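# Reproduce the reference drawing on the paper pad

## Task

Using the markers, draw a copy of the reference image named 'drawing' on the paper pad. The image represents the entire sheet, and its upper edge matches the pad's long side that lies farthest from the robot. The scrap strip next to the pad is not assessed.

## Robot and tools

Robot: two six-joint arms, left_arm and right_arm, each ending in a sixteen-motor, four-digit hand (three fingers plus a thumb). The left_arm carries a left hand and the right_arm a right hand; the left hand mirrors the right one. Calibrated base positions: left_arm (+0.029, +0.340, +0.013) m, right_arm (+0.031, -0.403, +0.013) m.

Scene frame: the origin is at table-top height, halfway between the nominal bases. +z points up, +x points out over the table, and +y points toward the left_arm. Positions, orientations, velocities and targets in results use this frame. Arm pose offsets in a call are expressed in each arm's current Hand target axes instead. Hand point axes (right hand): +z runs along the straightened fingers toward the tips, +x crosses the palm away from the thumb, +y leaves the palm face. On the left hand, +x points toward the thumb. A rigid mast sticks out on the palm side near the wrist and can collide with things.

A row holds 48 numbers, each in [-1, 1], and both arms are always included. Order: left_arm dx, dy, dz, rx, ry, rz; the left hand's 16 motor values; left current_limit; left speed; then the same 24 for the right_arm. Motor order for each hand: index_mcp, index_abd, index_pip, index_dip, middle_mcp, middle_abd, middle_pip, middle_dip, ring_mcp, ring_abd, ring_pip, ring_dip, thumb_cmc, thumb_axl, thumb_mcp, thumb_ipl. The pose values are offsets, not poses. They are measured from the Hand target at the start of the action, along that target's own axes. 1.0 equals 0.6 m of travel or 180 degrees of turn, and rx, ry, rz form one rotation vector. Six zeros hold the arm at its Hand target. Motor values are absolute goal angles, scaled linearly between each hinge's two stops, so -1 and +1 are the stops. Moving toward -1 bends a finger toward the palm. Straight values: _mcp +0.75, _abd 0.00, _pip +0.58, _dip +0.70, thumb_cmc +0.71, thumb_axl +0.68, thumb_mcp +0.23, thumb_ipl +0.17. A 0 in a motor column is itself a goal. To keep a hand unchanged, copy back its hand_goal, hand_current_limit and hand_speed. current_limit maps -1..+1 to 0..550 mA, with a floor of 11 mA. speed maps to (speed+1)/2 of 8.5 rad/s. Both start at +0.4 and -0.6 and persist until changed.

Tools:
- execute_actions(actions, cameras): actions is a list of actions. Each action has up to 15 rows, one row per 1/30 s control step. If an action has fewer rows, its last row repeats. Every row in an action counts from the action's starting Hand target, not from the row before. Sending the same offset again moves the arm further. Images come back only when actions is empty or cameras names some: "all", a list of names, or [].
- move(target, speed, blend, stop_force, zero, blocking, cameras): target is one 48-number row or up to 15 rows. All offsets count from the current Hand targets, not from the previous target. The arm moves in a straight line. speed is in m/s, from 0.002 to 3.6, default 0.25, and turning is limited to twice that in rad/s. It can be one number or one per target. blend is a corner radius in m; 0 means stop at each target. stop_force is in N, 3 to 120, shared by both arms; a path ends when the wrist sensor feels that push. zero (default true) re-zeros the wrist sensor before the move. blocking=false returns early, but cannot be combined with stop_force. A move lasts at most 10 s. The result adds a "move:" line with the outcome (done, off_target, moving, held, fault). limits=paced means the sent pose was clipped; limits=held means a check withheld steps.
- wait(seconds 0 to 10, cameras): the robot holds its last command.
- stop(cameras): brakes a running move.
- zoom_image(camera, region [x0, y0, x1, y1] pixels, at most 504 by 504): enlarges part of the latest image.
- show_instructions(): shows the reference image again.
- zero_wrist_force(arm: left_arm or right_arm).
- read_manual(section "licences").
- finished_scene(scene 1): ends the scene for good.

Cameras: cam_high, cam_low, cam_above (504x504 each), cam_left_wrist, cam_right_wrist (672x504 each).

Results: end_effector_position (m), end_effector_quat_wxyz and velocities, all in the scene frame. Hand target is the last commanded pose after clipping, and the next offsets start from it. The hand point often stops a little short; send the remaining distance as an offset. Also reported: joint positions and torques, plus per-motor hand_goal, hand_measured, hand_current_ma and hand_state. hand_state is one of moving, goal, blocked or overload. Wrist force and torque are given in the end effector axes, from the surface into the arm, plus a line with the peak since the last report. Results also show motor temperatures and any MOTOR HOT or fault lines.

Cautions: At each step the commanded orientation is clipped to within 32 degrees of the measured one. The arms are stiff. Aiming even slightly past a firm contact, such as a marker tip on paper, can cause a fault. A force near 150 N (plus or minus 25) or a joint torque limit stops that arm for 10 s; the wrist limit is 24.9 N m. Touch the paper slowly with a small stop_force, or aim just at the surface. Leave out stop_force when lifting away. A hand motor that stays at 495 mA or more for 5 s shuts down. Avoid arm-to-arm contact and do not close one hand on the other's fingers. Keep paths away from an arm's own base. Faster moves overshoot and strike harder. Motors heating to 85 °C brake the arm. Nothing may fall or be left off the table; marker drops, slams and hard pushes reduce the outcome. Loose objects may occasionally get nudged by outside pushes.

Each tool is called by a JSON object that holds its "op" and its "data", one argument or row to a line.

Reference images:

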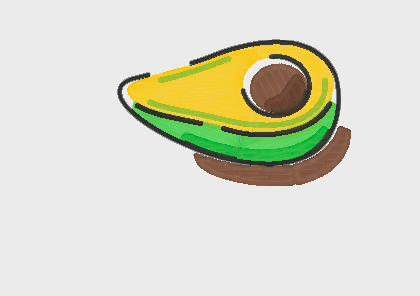

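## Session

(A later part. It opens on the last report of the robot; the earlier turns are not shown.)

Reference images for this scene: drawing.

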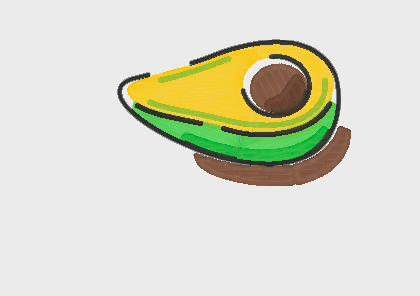

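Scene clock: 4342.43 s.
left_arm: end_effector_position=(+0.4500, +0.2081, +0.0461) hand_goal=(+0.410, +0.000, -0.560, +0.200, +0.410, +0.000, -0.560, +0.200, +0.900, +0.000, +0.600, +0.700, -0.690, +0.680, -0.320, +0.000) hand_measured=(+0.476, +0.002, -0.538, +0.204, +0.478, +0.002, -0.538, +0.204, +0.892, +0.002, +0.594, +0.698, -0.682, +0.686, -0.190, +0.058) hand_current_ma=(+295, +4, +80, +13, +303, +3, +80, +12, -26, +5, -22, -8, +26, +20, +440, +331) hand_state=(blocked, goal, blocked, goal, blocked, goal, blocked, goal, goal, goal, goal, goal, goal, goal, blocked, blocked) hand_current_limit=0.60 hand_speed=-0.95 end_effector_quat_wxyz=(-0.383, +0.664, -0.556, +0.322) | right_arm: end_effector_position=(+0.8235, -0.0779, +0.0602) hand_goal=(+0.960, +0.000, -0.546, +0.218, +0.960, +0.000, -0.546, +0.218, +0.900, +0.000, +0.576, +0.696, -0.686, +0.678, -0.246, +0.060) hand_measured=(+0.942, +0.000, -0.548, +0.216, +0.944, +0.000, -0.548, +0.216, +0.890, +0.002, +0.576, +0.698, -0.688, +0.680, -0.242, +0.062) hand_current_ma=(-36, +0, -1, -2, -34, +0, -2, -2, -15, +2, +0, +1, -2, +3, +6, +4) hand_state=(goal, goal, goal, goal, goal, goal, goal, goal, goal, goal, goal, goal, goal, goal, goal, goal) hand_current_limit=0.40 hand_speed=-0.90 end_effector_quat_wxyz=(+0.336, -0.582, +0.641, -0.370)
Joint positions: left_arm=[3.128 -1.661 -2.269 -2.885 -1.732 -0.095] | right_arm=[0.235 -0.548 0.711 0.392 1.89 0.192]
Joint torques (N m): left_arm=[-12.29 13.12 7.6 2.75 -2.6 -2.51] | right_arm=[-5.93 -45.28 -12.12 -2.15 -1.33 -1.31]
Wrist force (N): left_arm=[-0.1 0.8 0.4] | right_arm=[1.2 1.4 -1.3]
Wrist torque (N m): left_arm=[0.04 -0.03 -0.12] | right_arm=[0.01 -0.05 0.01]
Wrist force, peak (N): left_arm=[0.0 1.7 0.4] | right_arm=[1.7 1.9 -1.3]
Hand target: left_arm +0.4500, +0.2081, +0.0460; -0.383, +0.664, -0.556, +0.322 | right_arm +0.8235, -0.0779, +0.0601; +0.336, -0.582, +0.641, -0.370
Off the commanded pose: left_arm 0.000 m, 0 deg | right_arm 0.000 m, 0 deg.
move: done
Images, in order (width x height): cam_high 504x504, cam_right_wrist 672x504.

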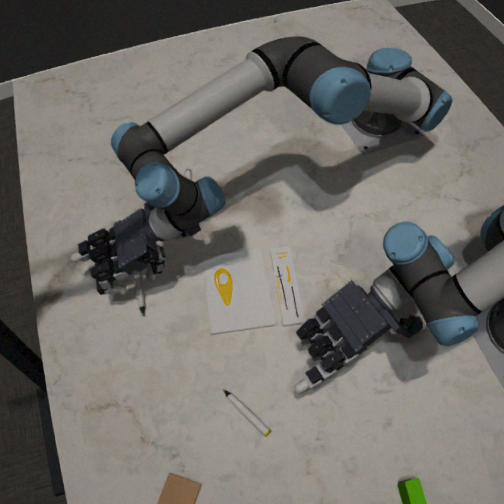

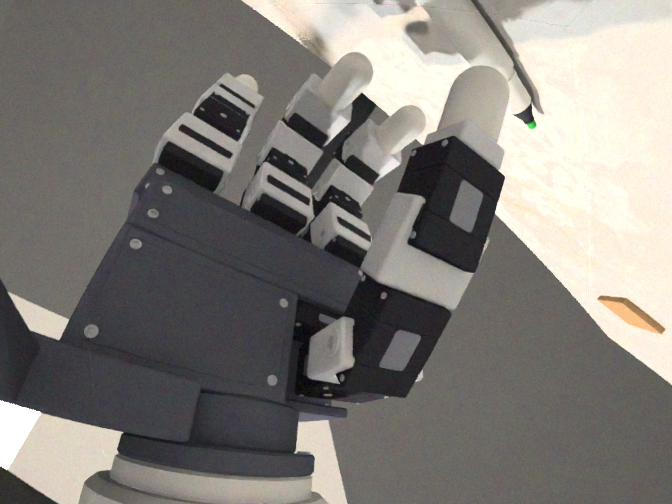

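{"op": "move", "data": {
  "target": [0,0.0433,0.025,0,0,0,0.41,0,-0.56,0.2,0.41,0,-0.56,0.2,0.9,0,0.6,0.7,-0.69,0.68,-0.32,0.0,0.6,-0.95,0,0.0567,0.0328,0,0,0,0.959,0,-0.547,0.217,0.959,0,-0.547,0.217,0.9,0,0.576,0.696,-0.686,0.677,-0.247,0.059,0.4,-0.9],
  "speed": 0.018,
  "stop_force": 3.5,
  "cameras": ["cam_left_wrist","cam_right_wrist"]
}}

Scene clock: 4362.00 s.
left_arm: end_effector_position=(+0.4500, +0.2081, +0.0222) hand_goal=(+0.410, +0.000, -0.560, +0.200, +0.410, +0.000, -0.560, +0.200, +0.900, +0.000, +0.600, +0.700, -0.690, +0.680, -0.320, +0.000) hand_measured=(+0.474, +0.002, -0.538, +0.204, +0.478, +0.002, -0.536, +0.206, +0.892, +0.002, +0.594, +0.698, -0.682, +0.686, -0.190, +0.058) hand_current_ma=(+287, +4, +80, +12, +302, +3, +91, +20, -27, +5, -22, -8, +26, +20, +440, +331) hand_state=(blocked, goal, blocked, goal, blocked, goal, blocked, goal, goal, goal, goal, goal, goal, goal, blocked, blocked) hand_current_limit=0.60 hand_speed=-0.95 end_effector_quat_wxyz=(-0.383, +0.664, -0.556, +0.322) | right_arm: end_effector_position=(+0.8236, -0.0779, +0.0208) hand_goal=(+0.960, +0.000, -0.546, +0.218, +0.960, +0.000, -0.546, +0.218, +0.900, +0.000, +0.576, +0.696, -0.686, +0.678, -0.246, +0.060) hand_measured=(+0.942, +0.000, -0.548, +0.216, +0.944, +0.000, -0.548, +0.216, +0.890, +0.002, +0.576, +0.698, -0.688, +0.680, -0.242, +0.062) hand_current_ma=(-36, +0, -1, -2, -34, +0, -2, -2, -15, +2, +0, +1, -2, +3, +6, +4) hand_state=(goal, goal, goal, goal, goal, goal, goal, goal, goal, goal, goal, goal, goal, goal, goal, goal) hand_current_limit=0.40 hand_speed=-0.90 end_effector_quat_wxyz=(+0.336, -0.582, +0.641, -0.370)
Joint positions: left_arm=[3.128 -1.715 -2.294 -2.805 -1.732 -0.095] | right_arm=[0.235 -0.521 0.759 0.316 1.89 0.192]
Joint torques (N m): left_arm=[-6.5 29.41 18.99 -1.96 -2.52 0.48] | right_arm=[-5.52 -46.51 -11.9 -2.19 -1.31 -0.92]
Wrist force (N): left_arm=[0.1 -1.8 -1.0] | right_arm=[1.3 1.8 -1.5]
Wrist torque (N m): left_arm=[-0.17 -0.02 -0.14] | right_arm=[0.10 -0.07 0.04]
Wrist force, peak (N): left_arm=[1.0 -10.0 -6.4] | right_arm=[1.6 1.7 -1.5]
Hand target: left_arm +0.4500, +0.2081, +0.0222; -0.383, +0.664, -0.556, +0.322 (not the last commanded pose) | right_arm +0.8236, -0.0779, +0.0208; +0.336, -0.582, +0.641, -0.370
Off the commanded pose: left_arm 0.006 m, 0 deg | right_arm 0.000 m, 0 deg.
move: contact (left_arm)
Images, in order (width x height): cam_left_wrist 672x504, cam_right_wrist 672x504.

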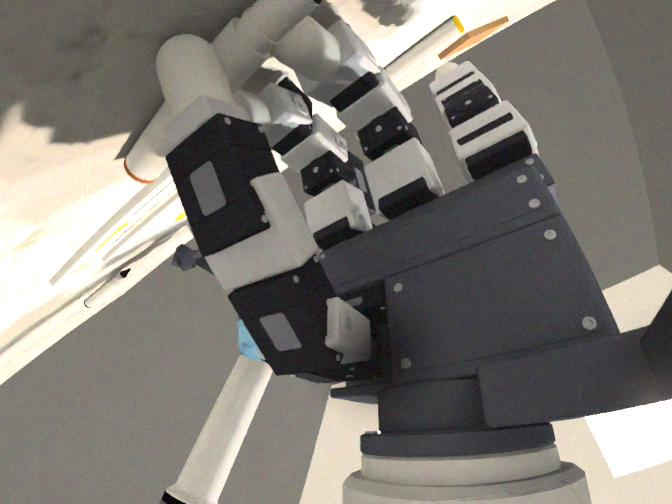

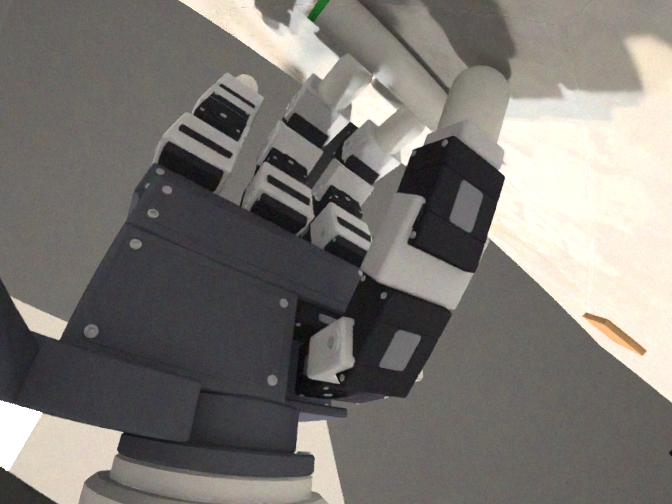

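{"op": "move", "data": {
  "target": [
    [0,0,0,0,0,0,0.5,0,-0.56,0.2,0.5,0,-0.56,0.2,0.9,0,0.6,0.7,-0.69,0.68,-0.26,0.05,0.5,-0.95,0,0,0,0,0,0,0.60,0,-0.56,0.2,0.60,0,-0.56,0.2,0.9,0,0.6,0.7,-0.69,0.68,-0.26,0.05,0.4,-0.93],
    [0,0,0,0,0,0,0.6,0,-0.56,0.2,0.6,0,-0.56,0.2,0.9,0,0.6,0.7,-0.69,0.68,-0.247,0.059,0.4,-0.93,0,0,0,0,0,0,0.47,0,-0.56,0.2,0.47,0,-0.56,0.2,0.9,0,0.6,0.7,-0.69,0.68,-0.29,0.03,0.5,-0.95],
    [0,0,0,0,0,0,0.959,0,-0.547,0.217,0.959,0,-0.547,0.217,0.9,0,0.576,0.696,-0.686,0.677,-0.247,0.059,0.4,-0.9,0,0,0,0,0,0,0.41,0,-0.56,0.2,0.41,0,-0.56,0.2,0.9,0,0.6,0.7,-0.69,0.68,-0.32,0.0,0.6,-0.95]
  ],
  "speed": 0.05,
  "cameras": ["cam_left_wrist","cam_right_wrist"]
}}

Scene clock: 4384.50 s.
left_arm: end_effector_position=(+0.4500, +0.2081, +0.0222) hand_goal=(+0.960, +0.000, -0.546, +0.218, +0.960, +0.000, -0.546, +0.218, +0.900, +0.000, +0.576, +0.696, -0.686, +0.678, -0.246, +0.060) hand_measured=(+0.944, +0.002, -0.548, +0.216, +0.944, +0.002, -0.548, +0.216, +0.892, +0.002, +0.576, +0.698, -0.686, +0.680, -0.242, +0.062) hand_current_ma=(-61, +4, -4, -6, -63, +3, -5, -7, -27, +5, +0, +3, -1, +9, +18, +11) hand_state=(goal, goal, goal, goal, goal, goal, goal, goal, goal, goal, goal, goal, goal, goal, goal, goal) hand_current_limit=0.40 hand_speed=-0.90 end_effector_quat_wxyz=(-0.383, +0.664, -0.556, +0.322) | right_arm: end_effector_position=(+0.8236, -0.0779, +0.0208) hand_goal=(+0.410, +0.000, -0.560, +0.200, +0.410, +0.000, -0.560, +0.200, +0.900, +0.000, +0.600, +0.700, -0.690, +0.680, -0.320, +0.000) hand_measured=(+0.530, +0.000, -0.548, +0.198, +0.532, +0.000, -0.548, +0.198, +0.890, +0.002, +0.592, +0.698, -0.684, +0.682, -0.226, +0.060) hand_current_ma=(+440, +0, +22, -1, +440, +0, +21, -2, -15, +2, -12, -3, +7, +4, +437, +250) hand_state=(blocked, goal, goal, goal, blocked, goal, goal, goal, goal, goal, goal, goal, goal, goal, blocked, blocked) hand_current_limit=0.60 hand_speed=-0.95 end_effector_quat_wxyz=(+0.336, -0.582, +0.641, -0.370)
Joint positions: left_arm=[3.128 -1.715 -2.294 -2.805 -1.732 -0.095] | right_arm=[0.235 -0.521 0.759 0.316 1.89 0.192]
Joint torques (N m): left_arm=[14.66 27.5 15.31 2.26 -1.63 1.99] | right_arm=[-3.46 -46.42 -12.32 0.37 -1.36 -1.19]
Wrist force (N): left_arm=[0.0 0.8 0.6] | right_arm=[1.6 -5.6 -3.5]
Wrist torque (N m): left_arm=[-0.02 -0.04 -0.14] | right_arm=[-0.10 -0.11 0.04]
Wrist force, peak (N): left_arm=[0.3 -2.0 -2.2] | right_arm=[1.2 -5.6 -3.9]
Hand target: left_arm +0.4500, +0.2081, +0.0222; -0.383, +0.664, -0.556, +0.322 | right_arm +0.8236, -0.0779, +0.0208; +0.336, -0.582, +0.641, -0.370
Off the commanded pose: left_arm 0.000 m, 0 deg | right_arm 0.000 m, 0 deg.
move: done
Images, in order (width x height): cam_left_wrist 672x504, cam_right_wrist 672x504.

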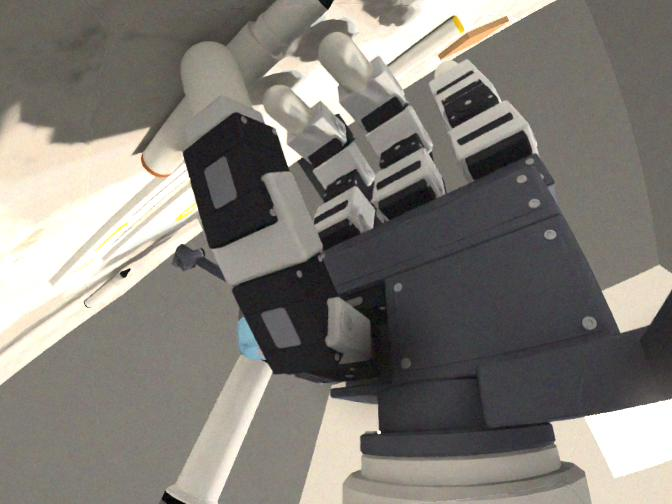

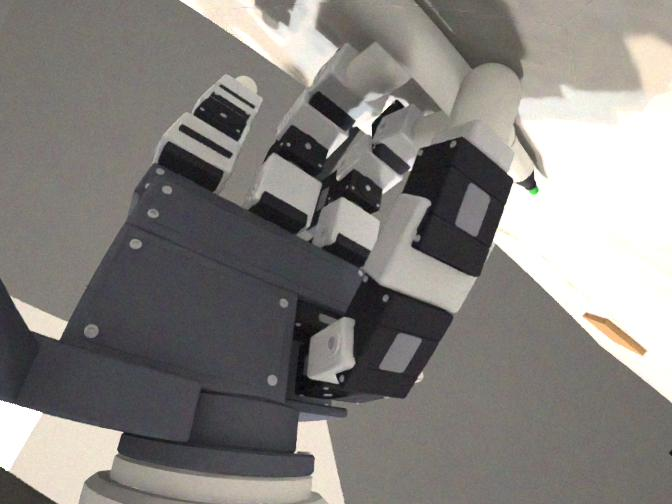

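{"op": "move", "data": {
  "target": [
    [0,-0.1443,-0.0833,0,0,0,0.959,0,-0.547,0.217,0.959,0,-0.547,0.217,0.9,0,0.576,0.696,-0.686,0.677,-0.247,0.059,0.4,-0.9,0,-0.1443,-0.0833,0,0,0,0.41,0,-0.56,0.2,0.41,0,-0.56,0.2,0.9,0,0.6,0.7,-0.69,0.68,-0.32,0.0,0.6,-0.95],
    [-0.3335,-0.4008,-0.0657,0,-0.0962,-0.0556,0.959,0,-0.547,0.217,0.959,0,-0.547,0.217,0.9,0,0.576,0.696,-0.686,0.677,-0.247,0.059,0.4,-0.9,-0.0518,-0.2548,-0.4885,0.1306,0.1306,-0.4875,0.41,0,-0.56,0.2,0.41,0,-0.56,0.2,0.9,0,0.6,0.7,-0.69,0.68,-0.32,0.0,0.6,-0.95],
    [-0.3335,-0.4008,-0.0657,0,-0.0962,-0.0556,0.959,0,-0.547,0.217,0.959,0,-0.547,0.217,0.9,0,0.576,0.696,-0.686,0.677,-0.247,0.059,0.4,-0.9,-0.1995,0.1158,-0.6312,0.3457,-0.0952,-0.5265,0.375,0,-0.57,0.17,0.375,0,-0.57,0.17,0.9,0,0.6,0.7,-0.69,0.68,-0.36,-0.03,0.75,-0.95]
  ],
  "speed": [0.08,0.22,0.22],
  "blend": [0.02,0.05,0],
  "cameras": ["cam_high","cam_above","cam_right_wrist"]
}}

Scene clock: 4433.73 s.
left_arm: end_effector_position=(+0.4981, +0.4126, +0.2453) hand_goal=(+0.960, +0.000, -0.546, +0.218, +0.960, +0.000, -0.546, +0.218, +0.900, +0.000, +0.576, +0.696, -0.686, +0.678, -0.246, +0.060) hand_measured=(+0.944, +0.002, -0.548, +0.216, +0.944, +0.002, -0.548, +0.216, +0.892, +0.002, +0.576, +0.698, -0.686, +0.680, -0.242, +0.062) hand_current_ma=(-60, +4, -4, -6, -62, +3, -5, -7, -27, +5, +0, +3, -1, +9, +17, +11) hand_state=(goal, goal, goal, goal, goal, goal, goal, goal, goal, goal, goal, goal, goal, goal, goal, goal) hand_current_limit=0.40 hand_speed=-0.90 end_effector_quat_wxyz=(-0.431, +0.748, -0.437, +0.253) | right_arm: end_effector_position=(+0.6648, -0.0340, +0.2843) hand_goal=(+0.410, +0.000, -0.560, +0.200, +0.410, +0.000, -0.560, +0.200, +0.900, +0.000, +0.600, +0.700, -0.690, +0.680, -0.320, +0.000) hand_measured=(+0.522, +0.000, -0.528, +0.208, +0.512, +0.000, -0.528, +0.208, +0.896, +0.002, +0.596, +0.698, -0.680, +0.684, -0.224, +0.060) hand_current_ma=(+420, +0, +74, +12, +369, +0, +70, +12, -5, +2, -3, -3, +15, +7, +440, +250) hand_state=(blocked, goal, blocked, goal, blocked, goal, blocked, goal, goal, goal, goal, goal, goal, goal, blocked, blocked) hand_current_limit=0.60 hand_speed=-0.95 end_effector_quat_wxyz=(-0.001, +0.716, -0.096, +0.692)
Joint positions: left_arm=[3.618 -1.472 -1.87 -3.465 -1.599 -0.018] | right_arm=[0.602 -0.949 1.189 -0.18 2.343 -1.394]
Joint torques (N m): left_arm=[16.22 9.93 26.02 -1.72 2.34 2.4] | right_arm=[-5.66 -34.01 -26.47 1.77 1.51 1.83]
Wrist force (N): left_arm=[0.3 1.0 0.3] | right_arm=[-1.1 -0.2 -0.3]
Wrist torque (N m): left_arm=[0.05 -0.12 -0.18] | right_arm=[-0.09 -0.05 -0.08]
Wrist force, peak (N): left_arm=[-0.3 1.3 0.8] | right_arm=[1.4 -5.8 -3.6]
Hand target: left_arm +0.4982, +0.4126, +0.2453; -0.431, +0.748, -0.437, +0.253 (not the last commanded pose) | right_arm +0.6648, -0.0340, +0.2843; -0.001, +0.716, -0.096, +0.692 (not the last commanded pose)
Off the commanded pose: left_arm 0.009 m, 1 deg | right_arm 0.258 m, 53 deg.
move: held (right_arm; a check stopped the path), off_target (left_arm; braked when a check withheld steps of right_arm); path passed 1 of 3 targets; target 3's new numbers were not sent; limits=held
pose unreachable (right arm): on one or more control steps of this call, first in action 0 (counted from 0), this arm could not follow its commanded pose, so it was not sent that pose on those steps. It may still have moved: this result reports where it is.
cause: moving toward the commanded pose would bring two parts of the arm too close to each other (joints 4 (wrist 1) to 6 (wrist 3) lie between them).
Images, in order (width x height): cam_high 504x504, cam_above 504x504, cam_right_wrist 672x504.

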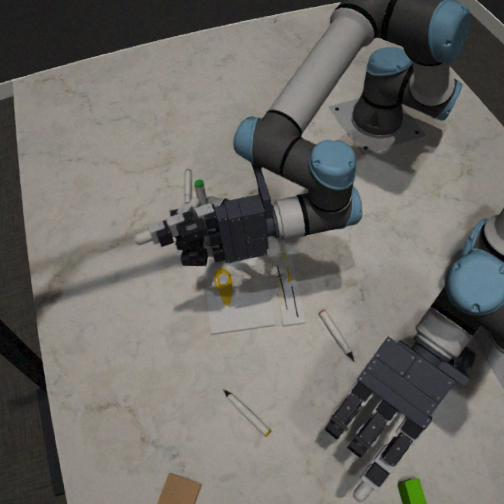

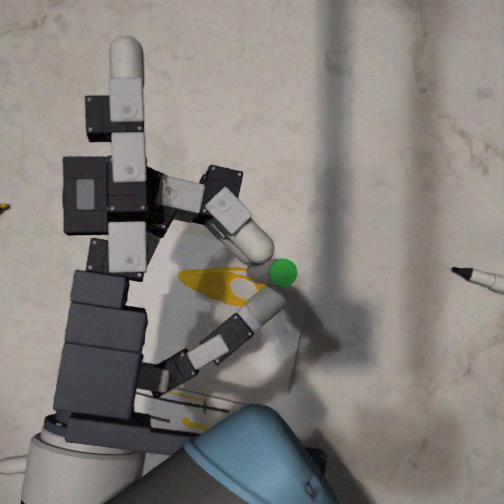

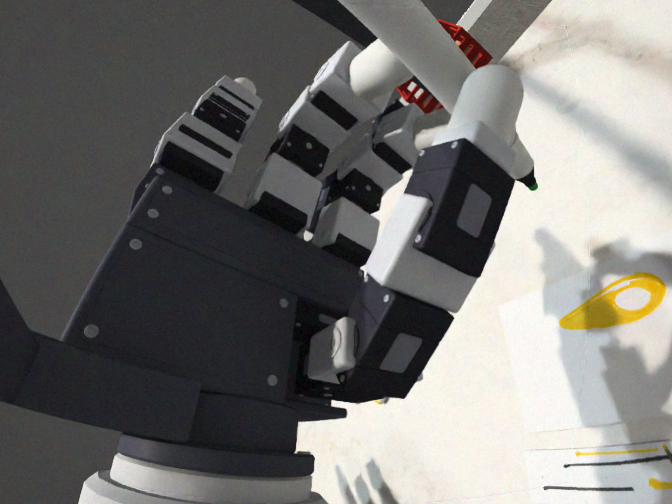

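{"op": "move", "data": {
  "target": [
    [0,0,0,0,0,0,0.959,0,-0.547,0.217,0.959,0,-0.547,0.217,0.9,0,0.576,0.696,-0.686,0.677,-0.247,0.059,0.4,-0.9,0.0153,0.0047,-0.0503,0.1465,-0.0035,-0.0231,0.41,0,-0.56,0.2,0.41,0,-0.56,0.2,0.9,0,0.6,0.7,-0.69,0.68,-0.32,0.0,0.6,-0.95],
    [0,0,0,0,0,0,0.959,0,-0.547,0.217,0.959,0,-0.547,0.217,0.9,0,0.576,0.696,-0.686,0.677,-0.247,0.059,0.4,-0.9,-0.2548,-0.107,-0.3295,0.2930,-0.0070,-0.0462,0.375,0,-0.57,0.17,0.375,0,-0.57,0.17,0.9,0,0.6,0.7,-0.69,0.68,-0.36,-0.03,0.75,-0.95]
  ],
  "speed": 0.2,
  "blend": [0.02,0],
  "cameras": ["cam_above","cam_right_wrist"]
}}

Scene clock: 4463.43 s.
left_arm: end_effector_position=(+0.4982, +0.4126, +0.2453) hand_goal=(+0.960, +0.000, -0.546, +0.218, +0.960, +0.000, -0.546, +0.218, +0.900, +0.000, +0.576, +0.696, -0.686, +0.678, -0.246, +0.060) hand_measured=(+0.944, +0.002, -0.548, +0.216, +0.944, +0.002, -0.548, +0.216, +0.892, +0.002, +0.576, +0.698, -0.686, +0.680, -0.242, +0.062) hand_current_ma=(-60, +4, -4, -6, -62, +3, -5, -7, -27, +5, +0, +3, -1, +9, +17, +11) hand_state=(goal, goal, goal, goal, goal, goal, goal, goal, goal, goal, goal, goal, goal, goal, goal, goal) hand_current_limit=0.40 hand_speed=-0.90 end_effector_quat_wxyz=(-0.431, +0.748, -0.437, +0.253) | right_arm: end_effector_position=(+0.4740, +0.0762, +0.1501) hand_goal=(+0.376, +0.000, -0.570, +0.170, +0.376, +0.000, -0.570, +0.170, +0.900, +0.000, +0.600, +0.700, -0.690, +0.680, -0.360, -0.030) hand_measured=(+0.522, +0.000, -0.528, +0.192, +0.496, +0.000, -0.528, +0.192, +0.898, +0.002, +0.598, +0.698, -0.676, +0.686, -0.218, +0.060) hand_current_ma=(+481, +0, +106, +46, +458, +0, +102, +46, -2, +2, -3, -3, +26, +8, +481, +429) hand_state=(blocked, goal, blocked, blocked, blocked, goal, blocked, blocked, goal, goal, goal, goal, goal, goal, blocked, blocked) hand_current_limit=0.75 hand_speed=-0.95 end_effector_quat_wxyz=(-0.272, +0.653, +0.271, +0.653)
Joint positions: left_arm=[3.618 -1.472 -1.87 -3.465 -1.599 -0.018] | right_arm=[0.69 -1.186 2.045 -0.859 1.513 -1.571]
Joint torques (N m): left_arm=[15.9 10.3 26.58 -1.81 2.32 2.42] | right_arm=[7.47 -19.58 -7.44 -3.87 -1.67 -1.48]
Wrist force (N): left_arm=[0.2 1.2 0.4] | right_arm=[-1.0 0.0 -0.3]
Wrist torque (N m): left_arm=[0.05 -0.10 -0.18] | right_arm=[-0.03 -0.04 0.09]
Wrist force, peak (N): left_arm=[0.3 1.3 0.3] | right_arm=[-1.8 -1.5 -0.5]
Hand target: left_arm +0.4982, +0.4126, +0.2453; -0.431, +0.748, -0.437, +0.253 | right_arm +0.4740, +0.0762, +0.1501; -0.272, +0.653, +0.271, +0.653
Off the commanded pose: left_arm 0.000 m, 0 deg | right_arm 0.000 m, 0 deg.
move: done
Images, in order (width x height): cam_above 504x504, cam_right_wrist 672x504.

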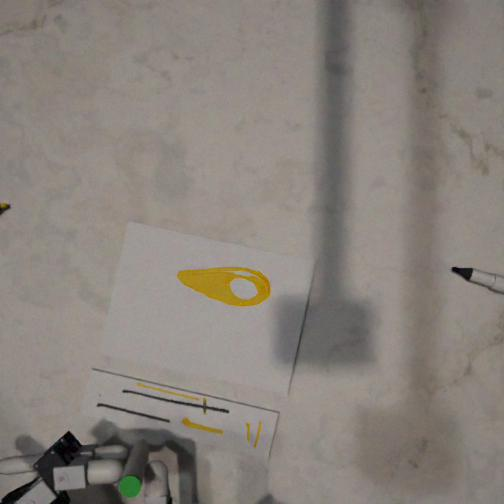

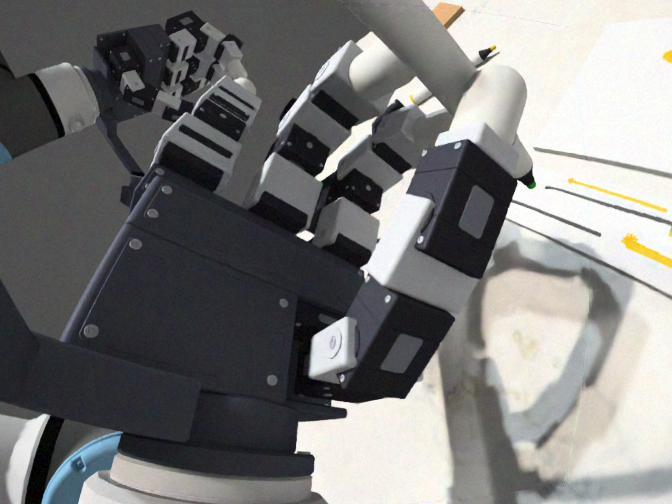

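{"op": "move", "data": {
  "target": [0,0,0,0,0,0,0.959,0,-0.547,0.217,0.959,0,-0.547,0.217,0.9,0,0.576,0.696,-0.686,0.677,-0.247,0.059,0.4,-0.9,-0.0917,0,0,0,0,0,0.375,0,-0.57,0.17,0.375,0,-0.57,0.17,0.9,0,0.6,0.7,-0.69,0.68,-0.36,-0.03,0.75,-0.95],
  "speed": 0.1
}}

{"op": "move", "data": {
  "target": [0,0,0,0,0,0,0.959,0,-0.547,0.217,0.959,0,-0.547,0.217,0.9,0,0.576,0.696,-0.686,0.677,-0.247,0.059,0.4,-0.9,-0.0667,0,0,0,0,0,0.375,0,-0.57,0.17,0.375,0,-0.57,0.17,0.9,0,0.6,0.7,-0.69,0.68,-0.36,-0.03,0.75,-0.95],
  "speed": 0.01,
  "stop_force": 3
}}

{"op": "move", "data": {
  "target": [0,0,0,0,0,0,0.959,0,-0.547,0.217,0.959,0,-0.547,0.217,0.9,0,0.576,0.696,-0.686,0.677,-0.247,0.059,0.4,-0.9,0.0333,0,0,0,0,0,0.375,0,-0.57,0.17,0.375,0,-0.57,0.17,0.9,0,0.6,0.7,-0.69,0.68,-0.36,-0.03,0.75,-0.95],
  "speed": 0.1,
  "cameras": ["cam_above","cam_right_wrist"]
}}

Scene clock: 4479.03 s.
left_arm: end_effector_position=(+0.4982, +0.4126, +0.2453) hand_goal=(+0.960, +0.000, -0.546, +0.218, +0.960, +0.000, -0.546, +0.218, +0.900, +0.000, +0.576, +0.696, -0.686, +0.678, -0.246, +0.060) hand_measured=(+0.944, +0.002, -0.548, +0.216, +0.944, +0.002, -0.548, +0.216, +0.892, +0.002, +0.576, +0.698, -0.686, +0.680, -0.242, +0.062) hand_current_ma=(-60, +4, -4, -6, -62, +3, -5, -7, -27, +5, +0, +3, -1, +9, +17, +11) hand_state=(goal, goal, goal, goal, goal, goal, goal, goal, goal, goal, goal, goal, goal, goal, goal, goal) hand_current_limit=0.40 hand_speed=-0.90 end_effector_quat_wxyz=(-0.431, +0.748, -0.437, +0.253) | right_arm: end_effector_position=(+0.4740, +0.0762, +0.0951) hand_goal=(+0.376, +0.000, -0.570, +0.170, +0.376, +0.000, -0.570, +0.170, +0.900, +0.000, +0.600, +0.700, -0.690, +0.680, -0.360, -0.030) hand_measured=(+0.522, +0.000, -0.528, +0.192, +0.496, +0.000, -0.528, +0.192, +0.898, +0.002, +0.598, +0.698, -0.676, +0.686, -0.218, +0.060) hand_current_ma=(+481, +0, +106, +45, +457, +0, +102, +46, -2, +2, -3, -3, +26, +8, +481, +429) hand_state=(blocked, goal, blocked, blocked, blocked, goal, blocked, blocked, goal, goal, goal, goal, goal, goal, blocked, blocked) hand_current_limit=0.75 hand_speed=-0.95 end_effector_quat_wxyz=(-0.272, +0.653, +0.271, +0.653)
Joint positions: left_arm=[3.618 -1.472 -1.87 -3.465 -1.599 -0.018] | right_arm=[0.69 -1.069 2.071 -1.002 1.513 -1.571]
Joint torques (N m): left_arm=[16.19 10.19 27.22 -1.75 2.2 2.36] | right_arm=[7.08 -20.46 -5.31 -3.9 -0.06 -0.74]
Wrist force (N): left_arm=[0.3 1.0 0.2] | right_arm=[-0.9 -0.3 -0.3]
Wrist torque (N m): left_arm=[0.05 -0.12 -0.17] | right_arm=[-0.07 -0.06 0.09]
Wrist force, peak (N): left_arm=[0.1 1.3 0.4] | right_arm=[-1.8 0.0 -0.1]
Hand target: left_arm +0.4982, +0.4126, +0.2453; -0.431, +0.748, -0.437, +0.253 | right_arm +0.4740, +0.0762, +0.0951; -0.272, +0.653, +0.271, +0.653
Off the commanded pose: left_arm 0.000 m, 0 deg | right_arm 0.000 m, 0 deg.
move: done

Scene clock: 4481.43 s.
left_arm: end_effector_position=(+0.4982, +0.4126, +0.2453) hand_goal=(+0.960, +0.000, -0.546, +0.218, +0.960, +0.000, -0.546, +0.218, +0.900, +0.000, +0.576, +0.696, -0.686, +0.678, -0.246, +0.060) hand_measured=(+0.944, +0.002, -0.548, +0.216, +0.944, +0.002, -0.548, +0.216, +0.892, +0.002, +0.576, +0.698, -0.686, +0.680, -0.242, +0.062) hand_current_ma=(-60, +4, -4, -6, -62, +3, -5, -7, -27, +5, +0, +3, -1, +9, +17, +11) hand_state=(goal, goal, goal, goal, goal, goal, goal, goal, goal, goal, goal, goal, goal, goal, goal, goal) hand_current_limit=0.40 hand_speed=-0.90 end_effector_quat_wxyz=(-0.431, +0.748, -0.437, +0.253) | right_arm: end_effector_position=(+0.4740, +0.0762, +0.0836) hand_goal=(+0.376, +0.000, -0.570, +0.170, +0.376, +0.000, -0.570, +0.170, +0.900, +0.000, +0.600, +0.700, -0.690, +0.680, -0.360, -0.030) hand_measured=(+0.522, +0.000, -0.528, +0.190, +0.496, +0.000, -0.528, +0.190, +0.898, +0.002, +0.598, +0.698, -0.676, +0.684, -0.218, +0.060) hand_current_ma=(+481, +0, +106, +41, +457, +0, +102, +42, -2, +2, -3, -3, +25, +6, +481, +429) hand_state=(blocked, goal, blocked, blocked, blocked, goal, blocked, blocked, goal, goal, goal, goal, goal, goal, blocked, blocked) hand_current_limit=0.75 hand_speed=-0.95 end_effector_quat_wxyz=(-0.272, +0.653, +0.271, +0.653)
Joint positions: left_arm=[3.618 -1.472 -1.87 -3.465 -1.599 -0.018] | right_arm=[0.69 -1.043 2.074 -1.031 1.513 -1.571]
Joint torques (N m): left_arm=[15.55 9.87 27.15 -1.66 2.19 2.19] | right_arm=[5.39 -44.98 -17.82 1.42 1 1.16]
Wrist force (N): left_arm=[0.3 0.8 0.3] | right_arm=[1.9 -0.2 -0.3]
Wrist torque (N m): left_arm=[0.02 -0.12 -0.16] | right_arm=[-0.04 -0.10 0.09]
Wrist force, peak (N): left_arm=[0.3 1.2 0.4] | right_arm=[3.6 -0.4 -0.3]
Hand target: left_arm +0.4982, +0.4126, +0.2453; -0.431, +0.748, -0.437, +0.253 | right_arm +0.4740, +0.0762, +0.0836; -0.272, +0.653, +0.271, +0.653 (not the last commanded pose)
Off the commanded pose: left_arm 0.000 m, 0 deg | right_arm 0.029 m, 0 deg.
move: contact (right_arm)

Scene clock: 4482.30 s.
left_arm: end_effector_position=(+0.4982, +0.4126, +0.2453) hand_goal=(+0.960, +0.000, -0.546, +0.218, +0.960, +0.000, -0.546, +0.218, +0.900, +0.000, +0.576, +0.696, -0.686, +0.678, -0.246, +0.060) hand_measured=(+0.944, +0.002, -0.548, +0.216, +0.944, +0.002, -0.548, +0.216, +0.892, +0.002, +0.576, +0.698, -0.686, +0.680, -0.242, +0.062) hand_current_ma=(-60, +4, -4, -6, -62, +3, -5, -7, -27, +5, +0, +3, -1, +9, +17, +11) hand_state=(goal, goal, goal, goal, goal, goal, goal, goal, goal, goal, goal, goal, goal, goal, goal, goal) hand_current_limit=0.40 hand_speed=-0.90 end_effector_quat_wxyz=(-0.431, +0.748, -0.437, +0.253) | right_arm: end_effector_position=(+0.4740, +0.0762, +0.1036) hand_goal=(+0.376, +0.000, -0.570, +0.170, +0.376, +0.000, -0.570, +0.170, +0.900, +0.000, +0.600, +0.700, -0.690, +0.680, -0.360, -0.030) hand_measured=(+0.522, +0.000, -0.528, +0.190, +0.496, +0.000, -0.528, +0.190, +0.898, +0.002, +0.598, +0.698, -0.676, +0.684, -0.218, +0.060) hand_current_ma=(+481, +0, +106, +41, +454, +0, +102, +42, -2, +2, -3, -3, +27, +8, +481, +429) hand_state=(blocked, goal, blocked, blocked, blocked, goal, blocked, blocked, goal, goal, goal, goal, goal, goal, blocked, blocked) hand_current_limit=0.75 hand_speed=-0.95 end_effector_quat_wxyz=(-0.272, +0.653, +0.271, +0.653)
Joint positions: left_arm=[3.618 -1.472 -1.87 -3.465 -1.599 -0.018] | right_arm=[0.69 -1.088 2.068 -0.981 1.513 -1.571]
Joint torques (N m): left_arm=[15.59 9.81 26.26 -1.67 2.24 2.15] | right_arm=[3.89 -44.66 -19.66 1.18 0.52 1.47]
Wrist force (N): left_arm=[0.1 1.1 0.4] | right_arm=[-0.5 -0.1 -0.3]
Wrist torque (N m): left_arm=[0.04 -0.09 -0.19] | right_arm=[-0.05 -0.11 0.14]
Wrist force, peak (N): left_arm=[0.2 1.1 0.5] | right_arm=[1.6 -0.1 0.0]
Hand target: left_arm +0.4982, +0.4126, +0.2453; -0.431, +0.748, -0.437, +0.253 | right_arm +0.4740, +0.0762, +0.1036; -0.272, +0.653, +0.271, +0.653
Off the commanded pose: left_arm 0.000 m, 0 deg | right_arm 0.000 m, 0 deg.
move: done
Images, in order (width x height): cam_above 504x504, cam_right_wrist 672x504.

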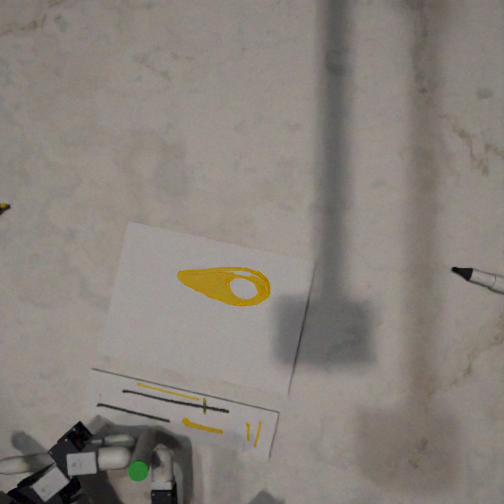

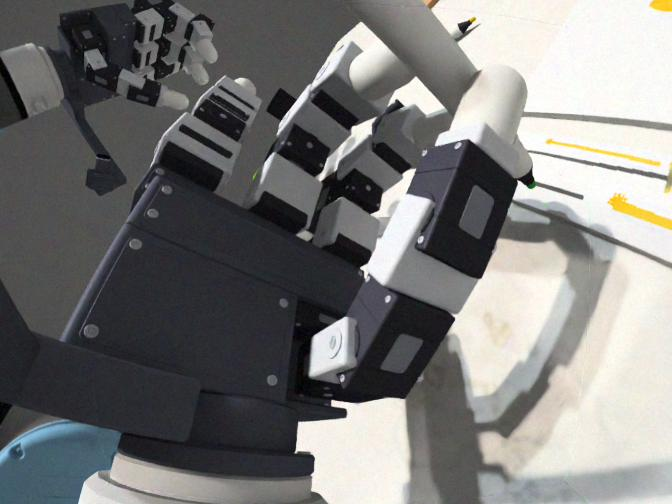

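{"op": "zoom_image", "data": {
  "camera": "cam_above",
  "region": [80, 360, 240, 480]
}}

Scaled by 3.150 from the camera's 504x504 image, which has a finer 720x720 frame.

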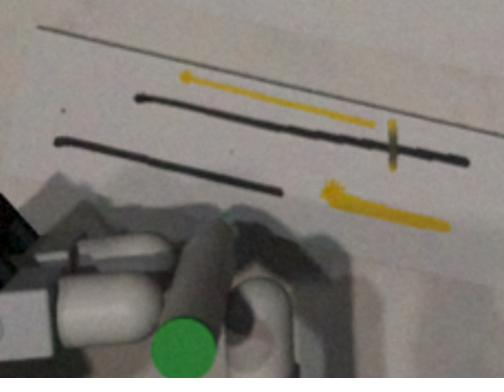

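{"op": "move", "data": {
  "target": [
    [0,0,0,0,0,0,0.959,0,-0.547,0.217,0.959,0,-0.547,0.217,0.9,0,0.576,0.696,-0.686,0.677,-0.247,0.059,0.4,-0.9,-0.0227,-0.0382,0.0693,0,0,0,0.375,0,-0.57,0.17,0.375,0,-0.57,0.17,0.9,0,0.6,0.7,-0.69,0.68,-0.36,-0.03,0.75,-0.95],
    [0,0,0,0,0,0,0.959,0,-0.547,0.217,0.959,0,-0.547,0.217,0.9,0,0.576,0.696,-0.686,0.677,-0.247,0.059,0.4,-0.9,-0.0353,-0.0382,0.0693,0,0,0,0.375,0,-0.57,0.17,0.375,0,-0.57,0.17,0.9,0,0.6,0.7,-0.69,0.68,-0.36,-0.03,0.75,-0.95],
    [0,0,0,0,0,0,0.959,0,-0.547,0.217,0.959,0,-0.547,0.217,0.9,0,0.576,0.696,-0.686,0.677,-0.247,0.059,0.4,-0.9,-0.0353,0.0275,-0.0334,0,0,0,0.375,0,-0.57,0.17,0.375,0,-0.57,0.17,0.9,0,0.6,0.7,-0.69,0.68,-0.36,-0.03,0.75,-0.95],
    [0,0,0,0,0,0,0.959,0,-0.547,0.217,0.959,0,-0.547,0.217,0.9,0,0.576,0.696,-0.686,0.677,-0.247,0.059,0.4,-0.9,0.0,0.0275,-0.0334,0,0,0,0.375,0,-0.57,0.17,0.375,0,-0.57,0.17,0.9,0,0.6,0.7,-0.69,0.68,-0.36,-0.03,0.75,-0.95],
    [0,0,0,0,0,0,0.959,0,-0.547,0.217,0.959,0,-0.547,0.217,0.9,0,0.576,0.696,-0.686,0.677,-0.247,0.059,0.4,-0.9,0.0,0.238,-0.2946,0,0,0,0.375,0,-0.57,0.17,0.375,0,-0.57,0.17,0.9,0,0.6,0.7,-0.69,0.68,-0.36,-0.03,0.75,-0.95]
  ],
  "speed": [0.15,0.02,0.04,0.05,0.25],
  "blend": [0.004,0,0,0.008,0],
  "cameras": ["cam_above"]
}}

{"op": "zoom_image", "data": {
  "camera": "cam_above",
  "region": [80, 360, 240, 480]
}}

Scene clock: 4510.73 s.
left_arm: end_effector_position=(+0.4982, +0.4126, +0.2453) hand_goal=(+0.960, +0.000, -0.546, +0.218, +0.960, +0.000, -0.546, +0.218, +0.900, +0.000, +0.576, +0.696, -0.686, +0.678, -0.246, +0.060) hand_measured=(+0.944, +0.002, -0.548, +0.216, +0.944, +0.002, -0.548, +0.216, +0.892, +0.002, +0.576, +0.698, -0.686, +0.680, -0.242, +0.062) hand_current_ma=(-60, +4, -4, -6, -62, +3, -5, -7, -27, +5, +0, +3, -1, +9, +17, +11) hand_state=(goal, goal, goal, goal, goal, goal, goal, goal, goal, goal, goal, goal, goal, goal, goal, goal) hand_current_limit=0.40 hand_speed=-0.90 end_effector_quat_wxyz=(-0.431, +0.748, -0.437, +0.253) | right_arm: end_effector_position=(+0.4505, -0.1498, +0.1035) hand_goal=(+0.376, +0.000, -0.570, +0.170, +0.376, +0.000, -0.570, +0.170, +0.900, +0.000, +0.600, +0.700, -0.690, +0.680, -0.360, -0.030) hand_measured=(+0.506, -0.002, -0.528, +0.182, +0.458, +0.000, -0.534, +0.176, +0.898, +0.002, +0.598, +0.698, -0.670, +0.686, -0.196, +0.060) hand_current_ma=(+481, -1, +106, +19, +280, +0, +88, +7, -2, +2, -3, -3, +41, +8, +481, +429) hand_state=(blocked, goal, blocked, goal, blocked, goal, blocked, goal, goal, goal, goal, goal, blocked, goal, blocked, blocked) hand_current_limit=0.75 hand_speed=-0.95 end_effector_quat_wxyz=(-0.271, +0.653, +0.271, +0.653)
Joint positions: left_arm=[3.618 -1.472 -1.87 -3.465 -1.599 -0.018] | right_arm=[0.045 -1.396 2.614 -1.218 0.868 -1.57]
Joint torques (N m): left_arm=[15.53 10 26.95 -1.65 2.1 2.04] | right_arm=[-5.94 -27.86 -1.65 -3.49 -1.79 1.91]
Wrist force (N): left_arm=[0.3 1.1 0.4] | right_arm=[-1.2 -0.2 -0.4]
Wrist torque (N m): left_arm=[0.05 -0.12 -0.18] | right_arm=[-0.08 -0.01 -0.07]
Wrist force, peak (N): left_arm=[0.2 1.2 0.5] | right_arm=[7.5 -1.9 0.3]
Hand target: left_arm +0.4982, +0.4126, +0.2453; -0.431, +0.748, -0.437, +0.253 | right_arm +0.4505, -0.1498, +0.1035; -0.272, +0.653, +0.271, +0.653
Off the commanded pose: left_arm 0.000 m, 0 deg | right_arm 0.000 m, 0 deg.
move: done; blend cut to 0.0038 m at target 1
Images, in order (width x height): cam_above 504x504.

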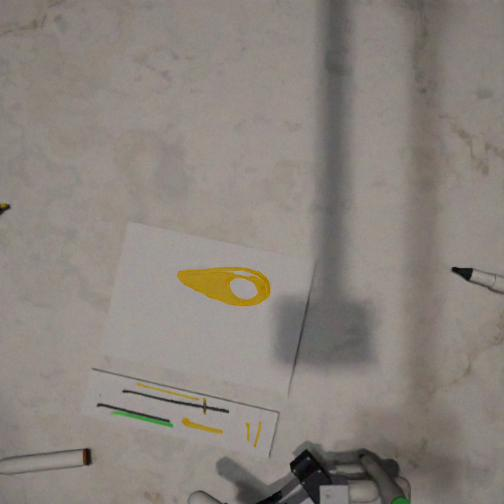

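Scaled by 3.150 from the camera's 504x504 image, which has a finer 720x720 frame.

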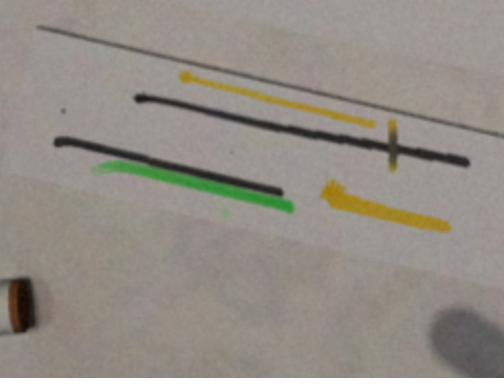

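{"op": "move", "data": {
  "target": [0,0,0,0,0,0,0.959,0,-0.547,0.217,0.959,0,-0.547,0.217,0.9,0,0.576,0.696,-0.686,0.677,-0.247,0.059,0.4,-0.9,-0.0217,-0.2404,0.4115,0,0,0,0.375,0,-0.57,0.17,0.375,0,-0.57,0.17,0.9,0,0.6,0.7,-0.69,0.68,-0.36,-0.03,0.75,-0.95],
  "speed": 0.25
}}

{"op": "move", "data": {
  "target": [0,0,0,0,0,0,0.959,0,-0.547,0.217,0.959,0,-0.547,0.217,0.9,0,0.576,0.696,-0.686,0.677,-0.247,0.059,0.4,-0.9,-0.025,0,0,0,0,0,0.375,0,-0.57,0.17,0.375,0,-0.57,0.17,0.9,0,0.6,0.7,-0.69,0.68,-0.36,-0.03,0.75,-0.95],
  "speed": 0.006,
  "stop_force": 3
}}

{"op": "move", "data": {
  "target": [
    [0,0,0,0,0,0,0.959,0,-0.547,0.217,0.959,0,-0.547,0.217,0.9,0,0.576,0.696,-0.686,0.677,-0.247,0.059,0.4,-0.9,0.0333,0,0,0,0,0,0.375,0,-0.57,0.17,0.375,0,-0.57,0.17,0.9,0,0.6,0.7,-0.69,0.68,-0.36,-0.03,0.75,-0.95],
    [0,0,0,0,0,0,0.959,0,-0.547,0.217,0.959,0,-0.547,0.217,0.9,0,0.576,0.696,-0.686,0.677,-0.247,0.059,0.4,-0.9,0.0333,0.2404,-0.4115,0,0,0,0.375,0,-0.57,0.17,0.375,0,-0.57,0.17,0.9,0,0.6,0.7,-0.69,0.68,-0.36,-0.03,0.75,-0.95]
  ],
  "speed": [0.08,0.25],
  "blend": [0.01,0],
  "cameras": ["cam_above"]
}}

{"op": "zoom_image", "data": {
  "camera": "cam_above",
  "region": [80, 360, 240, 480]
}}

Scene clock: 4535.10 s.
left_arm: end_effector_position=(+0.4982, +0.4126, +0.2453) hand_goal=(+0.960, +0.000, -0.546, +0.218, +0.960, +0.000, -0.546, +0.218, +0.900, +0.000, +0.576, +0.696, -0.686, +0.678, -0.246, +0.060) hand_measured=(+0.944, +0.002, -0.548, +0.216, +0.944, +0.002, -0.548, +0.216, +0.892, +0.002, +0.576, +0.698, -0.686, +0.680, -0.242, +0.062) hand_current_ma=(-60, +4, -4, -6, -62, +3, -5, -7, -27, +5, +0, +3, -1, +9, +17, +11) hand_state=(goal, goal, goal, goal, goal, goal, goal, goal, goal, goal, goal, goal, goal, goal, goal, goal) hand_current_limit=0.40 hand_speed=-0.90 end_effector_quat_wxyz=(-0.431, +0.748, -0.437, +0.253) | right_arm: end_effector_position=(+0.5224, +0.1269, +0.0906) hand_goal=(+0.376, +0.000, -0.570, +0.170, +0.376, +0.000, -0.570, +0.170, +0.900, +0.000, +0.600, +0.700, -0.690, +0.680, -0.360, -0.030) hand_measured=(+0.504, -0.002, -0.528, +0.182, +0.458, +0.000, -0.534, +0.176, +0.898, +0.002, +0.598, +0.698, -0.670, +0.684, -0.196, +0.060) hand_current_ma=(+481, -1, +106, +19, +280, +0, +88, +7, -2, +2, -3, -3, +40, +8, +481, +429) hand_state=(blocked, goal, blocked, goal, blocked, goal, blocked, goal, goal, goal, goal, goal, goal, goal, blocked, blocked) hand_current_limit=0.75 hand_speed=-0.95 end_effector_quat_wxyz=(-0.272, +0.653, +0.271, +0.653)
Joint positions: left_arm=[3.618 -1.472 -1.87 -3.465 -1.599 -0.018] | right_arm=[0.701 -0.954 1.862 -0.908 1.524 -1.571]
Joint torques (N m): left_arm=[16.25 9.73 27 -1.54 1.98 2.02] | right_arm=[7.22 -27.1 -20.67 1.05 1.42 -1.44]
Wrist force (N): left_arm=[0.4 1.1 0.4] | right_arm=[-1.2 0.2 -0.2]
Wrist torque (N m): left_arm=[0.05 -0.13 -0.16] | right_arm=[-0.03 -0.01 0.08]
Wrist force, peak (N): left_arm=[0.4 1.2 0.4] | right_arm=[-1.3 -1.2 0.6]
Hand target: left_arm +0.4982, +0.4126, +0.2453; -0.431, +0.748, -0.437, +0.253 | right_arm +0.5224, +0.1270, +0.0906; -0.272, +0.653, +0.271, +0.653
Off the commanded pose: left_arm 0.000 m, 0 deg | right_arm 0.000 m, 0 deg.
move: done

Scene clock: 4537.50 s.
left_arm: end_effector_position=(+0.4982, +0.4126, +0.2453) hand_goal=(+0.960, +0.000, -0.546, +0.218, +0.960, +0.000, -0.546, +0.218, +0.900, +0.000, +0.576, +0.696, -0.686, +0.678, -0.246, +0.060) hand_measured=(+0.944, +0.002, -0.548, +0.216, +0.944, +0.002, -0.548, +0.216, +0.892, +0.002, +0.576, +0.698, -0.686, +0.680, -0.242, +0.062) hand_current_ma=(-60, +4, -4, -6, -62, +3, -5, -7, -27, +5, +0, +3, -1, +9, +17, +11) hand_state=(goal, goal, goal, goal, goal, goal, goal, goal, goal, goal, goal, goal, goal, goal, goal, goal) hand_current_limit=0.40 hand_speed=-0.90 end_effector_quat_wxyz=(-0.431, +0.748, -0.437, +0.253) | right_arm: end_effector_position=(+0.5224, +0.1270, +0.0829) hand_goal=(+0.376, +0.000, -0.570, +0.170, +0.376, +0.000, -0.570, +0.170, +0.900, +0.000, +0.600, +0.700, -0.690, +0.680, -0.360, -0.030) hand_measured=(+0.504, -0.002, -0.528, +0.182, +0.458, +0.000, -0.534, +0.176, +0.898, +0.002, +0.598, +0.698, -0.672, +0.684, -0.196, +0.060) hand_current_ma=(+481, -1, +106, +19, +280, +0, +88, +7, -2, +2, -3, -3, +36, +5, +481, +429) hand_state=(blocked, goal, blocked, goal, blocked, goal, blocked, goal, goal, goal, goal, goal, goal, goal, blocked, blocked) hand_current_limit=0.75 hand_speed=-0.95 end_effector_quat_wxyz=(-0.272, +0.653, +0.271, +0.653)
Joint positions: left_arm=[3.618 -1.472 -1.87 -3.465 -1.599 -0.018] | right_arm=[0.701 -0.939 1.863 -0.925 1.524 -1.571]
Joint torques (N m): left_arm=[15.93 10.75 26.85 -1.47 2.04 1.89] | right_arm=[6.26 -49.85 -14.64 1.43 1.4 -0.31]
Wrist force (N): left_arm=[0.2 0.9 0.5] | right_arm=[2.3 -0.6 -0.3]
Wrist torque (N m): left_arm=[0.02 -0.11 -0.17] | right_arm=[-0.09 -0.07 0.05]
Wrist force, peak (N): left_arm=[0.2 1.3 0.4] | right_arm=[3.6 -0.5 -0.4]
Hand target: left_arm +0.4982, +0.4126, +0.2453; -0.431, +0.748, -0.437, +0.253 | right_arm +0.5225, +0.1270, +0.0829; -0.272, +0.653, +0.271, +0.653 (not the last commanded pose)
Off the commanded pose: left_arm 0.000 m, 0 deg | right_arm 0.007 m, 0 deg.
move: contact (right_arm)

Scene clock: 4539.63 s.
left_arm: end_effector_position=(+0.4982, +0.4126, +0.2453) hand_goal=(+0.960, +0.000, -0.546, +0.218, +0.960, +0.000, -0.546, +0.218, +0.900, +0.000, +0.576, +0.696, -0.686, +0.678, -0.246, +0.060) hand_measured=(+0.944, +0.002, -0.548, +0.216, +0.944, +0.002, -0.548, +0.216, +0.892, +0.002, +0.576, +0.698, -0.686, +0.680, -0.242, +0.062) hand_current_ma=(-60, +4, -4, -6, -62, +3, -5, -7, -27, +5, +0, +3, -1, +9, +17, +11) hand_state=(goal, goal, goal, goal, goal, goal, goal, goal, goal, goal, goal, goal, goal, goal, goal, goal) hand_current_limit=0.40 hand_speed=-0.90 end_effector_quat_wxyz=(-0.431, +0.748, -0.437, +0.253) | right_arm: end_effector_position=(+0.4505, -0.1498, +0.1027) hand_goal=(+0.376, +0.000, -0.570, +0.170, +0.376, +0.000, -0.570, +0.170, +0.900, +0.000, +0.600, +0.700, -0.690, +0.680, -0.360, -0.030) hand_measured=(+0.500, -0.002, -0.528, +0.182, +0.458, +0.000, -0.534, +0.176, +0.898, +0.002, +0.598, +0.698, -0.672, +0.684, -0.194, +0.060) hand_current_ma=(+475, -1, +106, +19, +280, +0, +88, +7, -2, +2, -3, -3, +36, +6, +481, +429) hand_state=(blocked, goal, blocked, goal, blocked, goal, blocked, goal, goal, goal, goal, goal, goal, goal, blocked, blocked) hand_current_limit=0.75 hand_speed=-0.95 end_effector_quat_wxyz=(-0.272, +0.653, +0.271, +0.653)
Joint positions: left_arm=[3.618 -1.472 -1.87 -3.465 -1.599 -0.018] | right_arm=[0.045 -1.393 2.614 -1.222 0.868 -1.57]
Joint torques (N m): left_arm=[15.69 10.36 26.2 -1.43 2.1 1.93] | right_arm=[-5.08 -27.99 -0.62 -3.51 -1.52 1.8]
Wrist force (N): left_arm=[0.2 1.0 0.5] | right_arm=[-0.6 -0.1 -0.3]
Wrist torque (N m): left_arm=[0.04 -0.11 -0.18] | right_arm=[-0.06 -0.10 0.00]
Wrist force, peak (N): left_arm=[0.1 1.3 0.2] | right_arm=[-1.2 0.3 -1.6]
Hand target: left_arm +0.4982, +0.4126, +0.2453; -0.431, +0.748, -0.437, +0.253 | right_arm +0.4505, -0.1498, +0.1027; -0.272, +0.653, +0.271, +0.653
Off the commanded pose: left_arm 0.000 m, 0 deg | right_arm 0.000 m, 0 deg.
move: done
Images, in order (width x height): cam_above 504x504.

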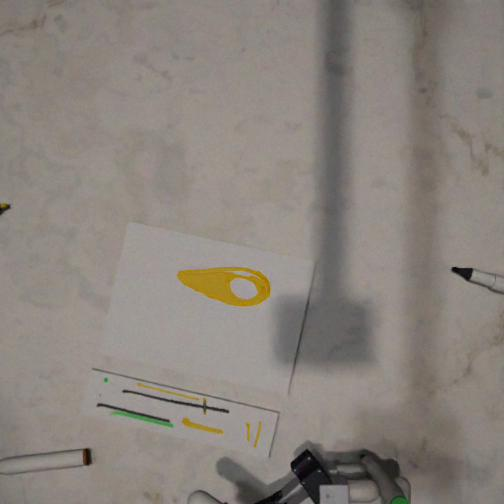

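Scaled by 3.150 from the camera's 504x504 image, which has a finer 720x720 frame.

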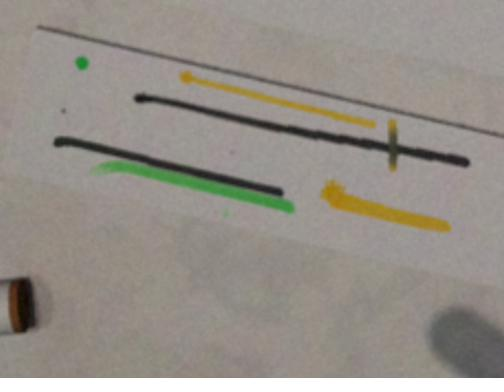

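{"op": "show_instructions", "data": {

}}

Reference images for this scene: drawing.

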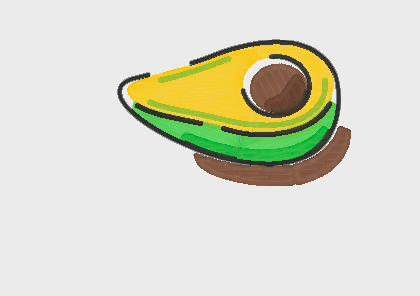

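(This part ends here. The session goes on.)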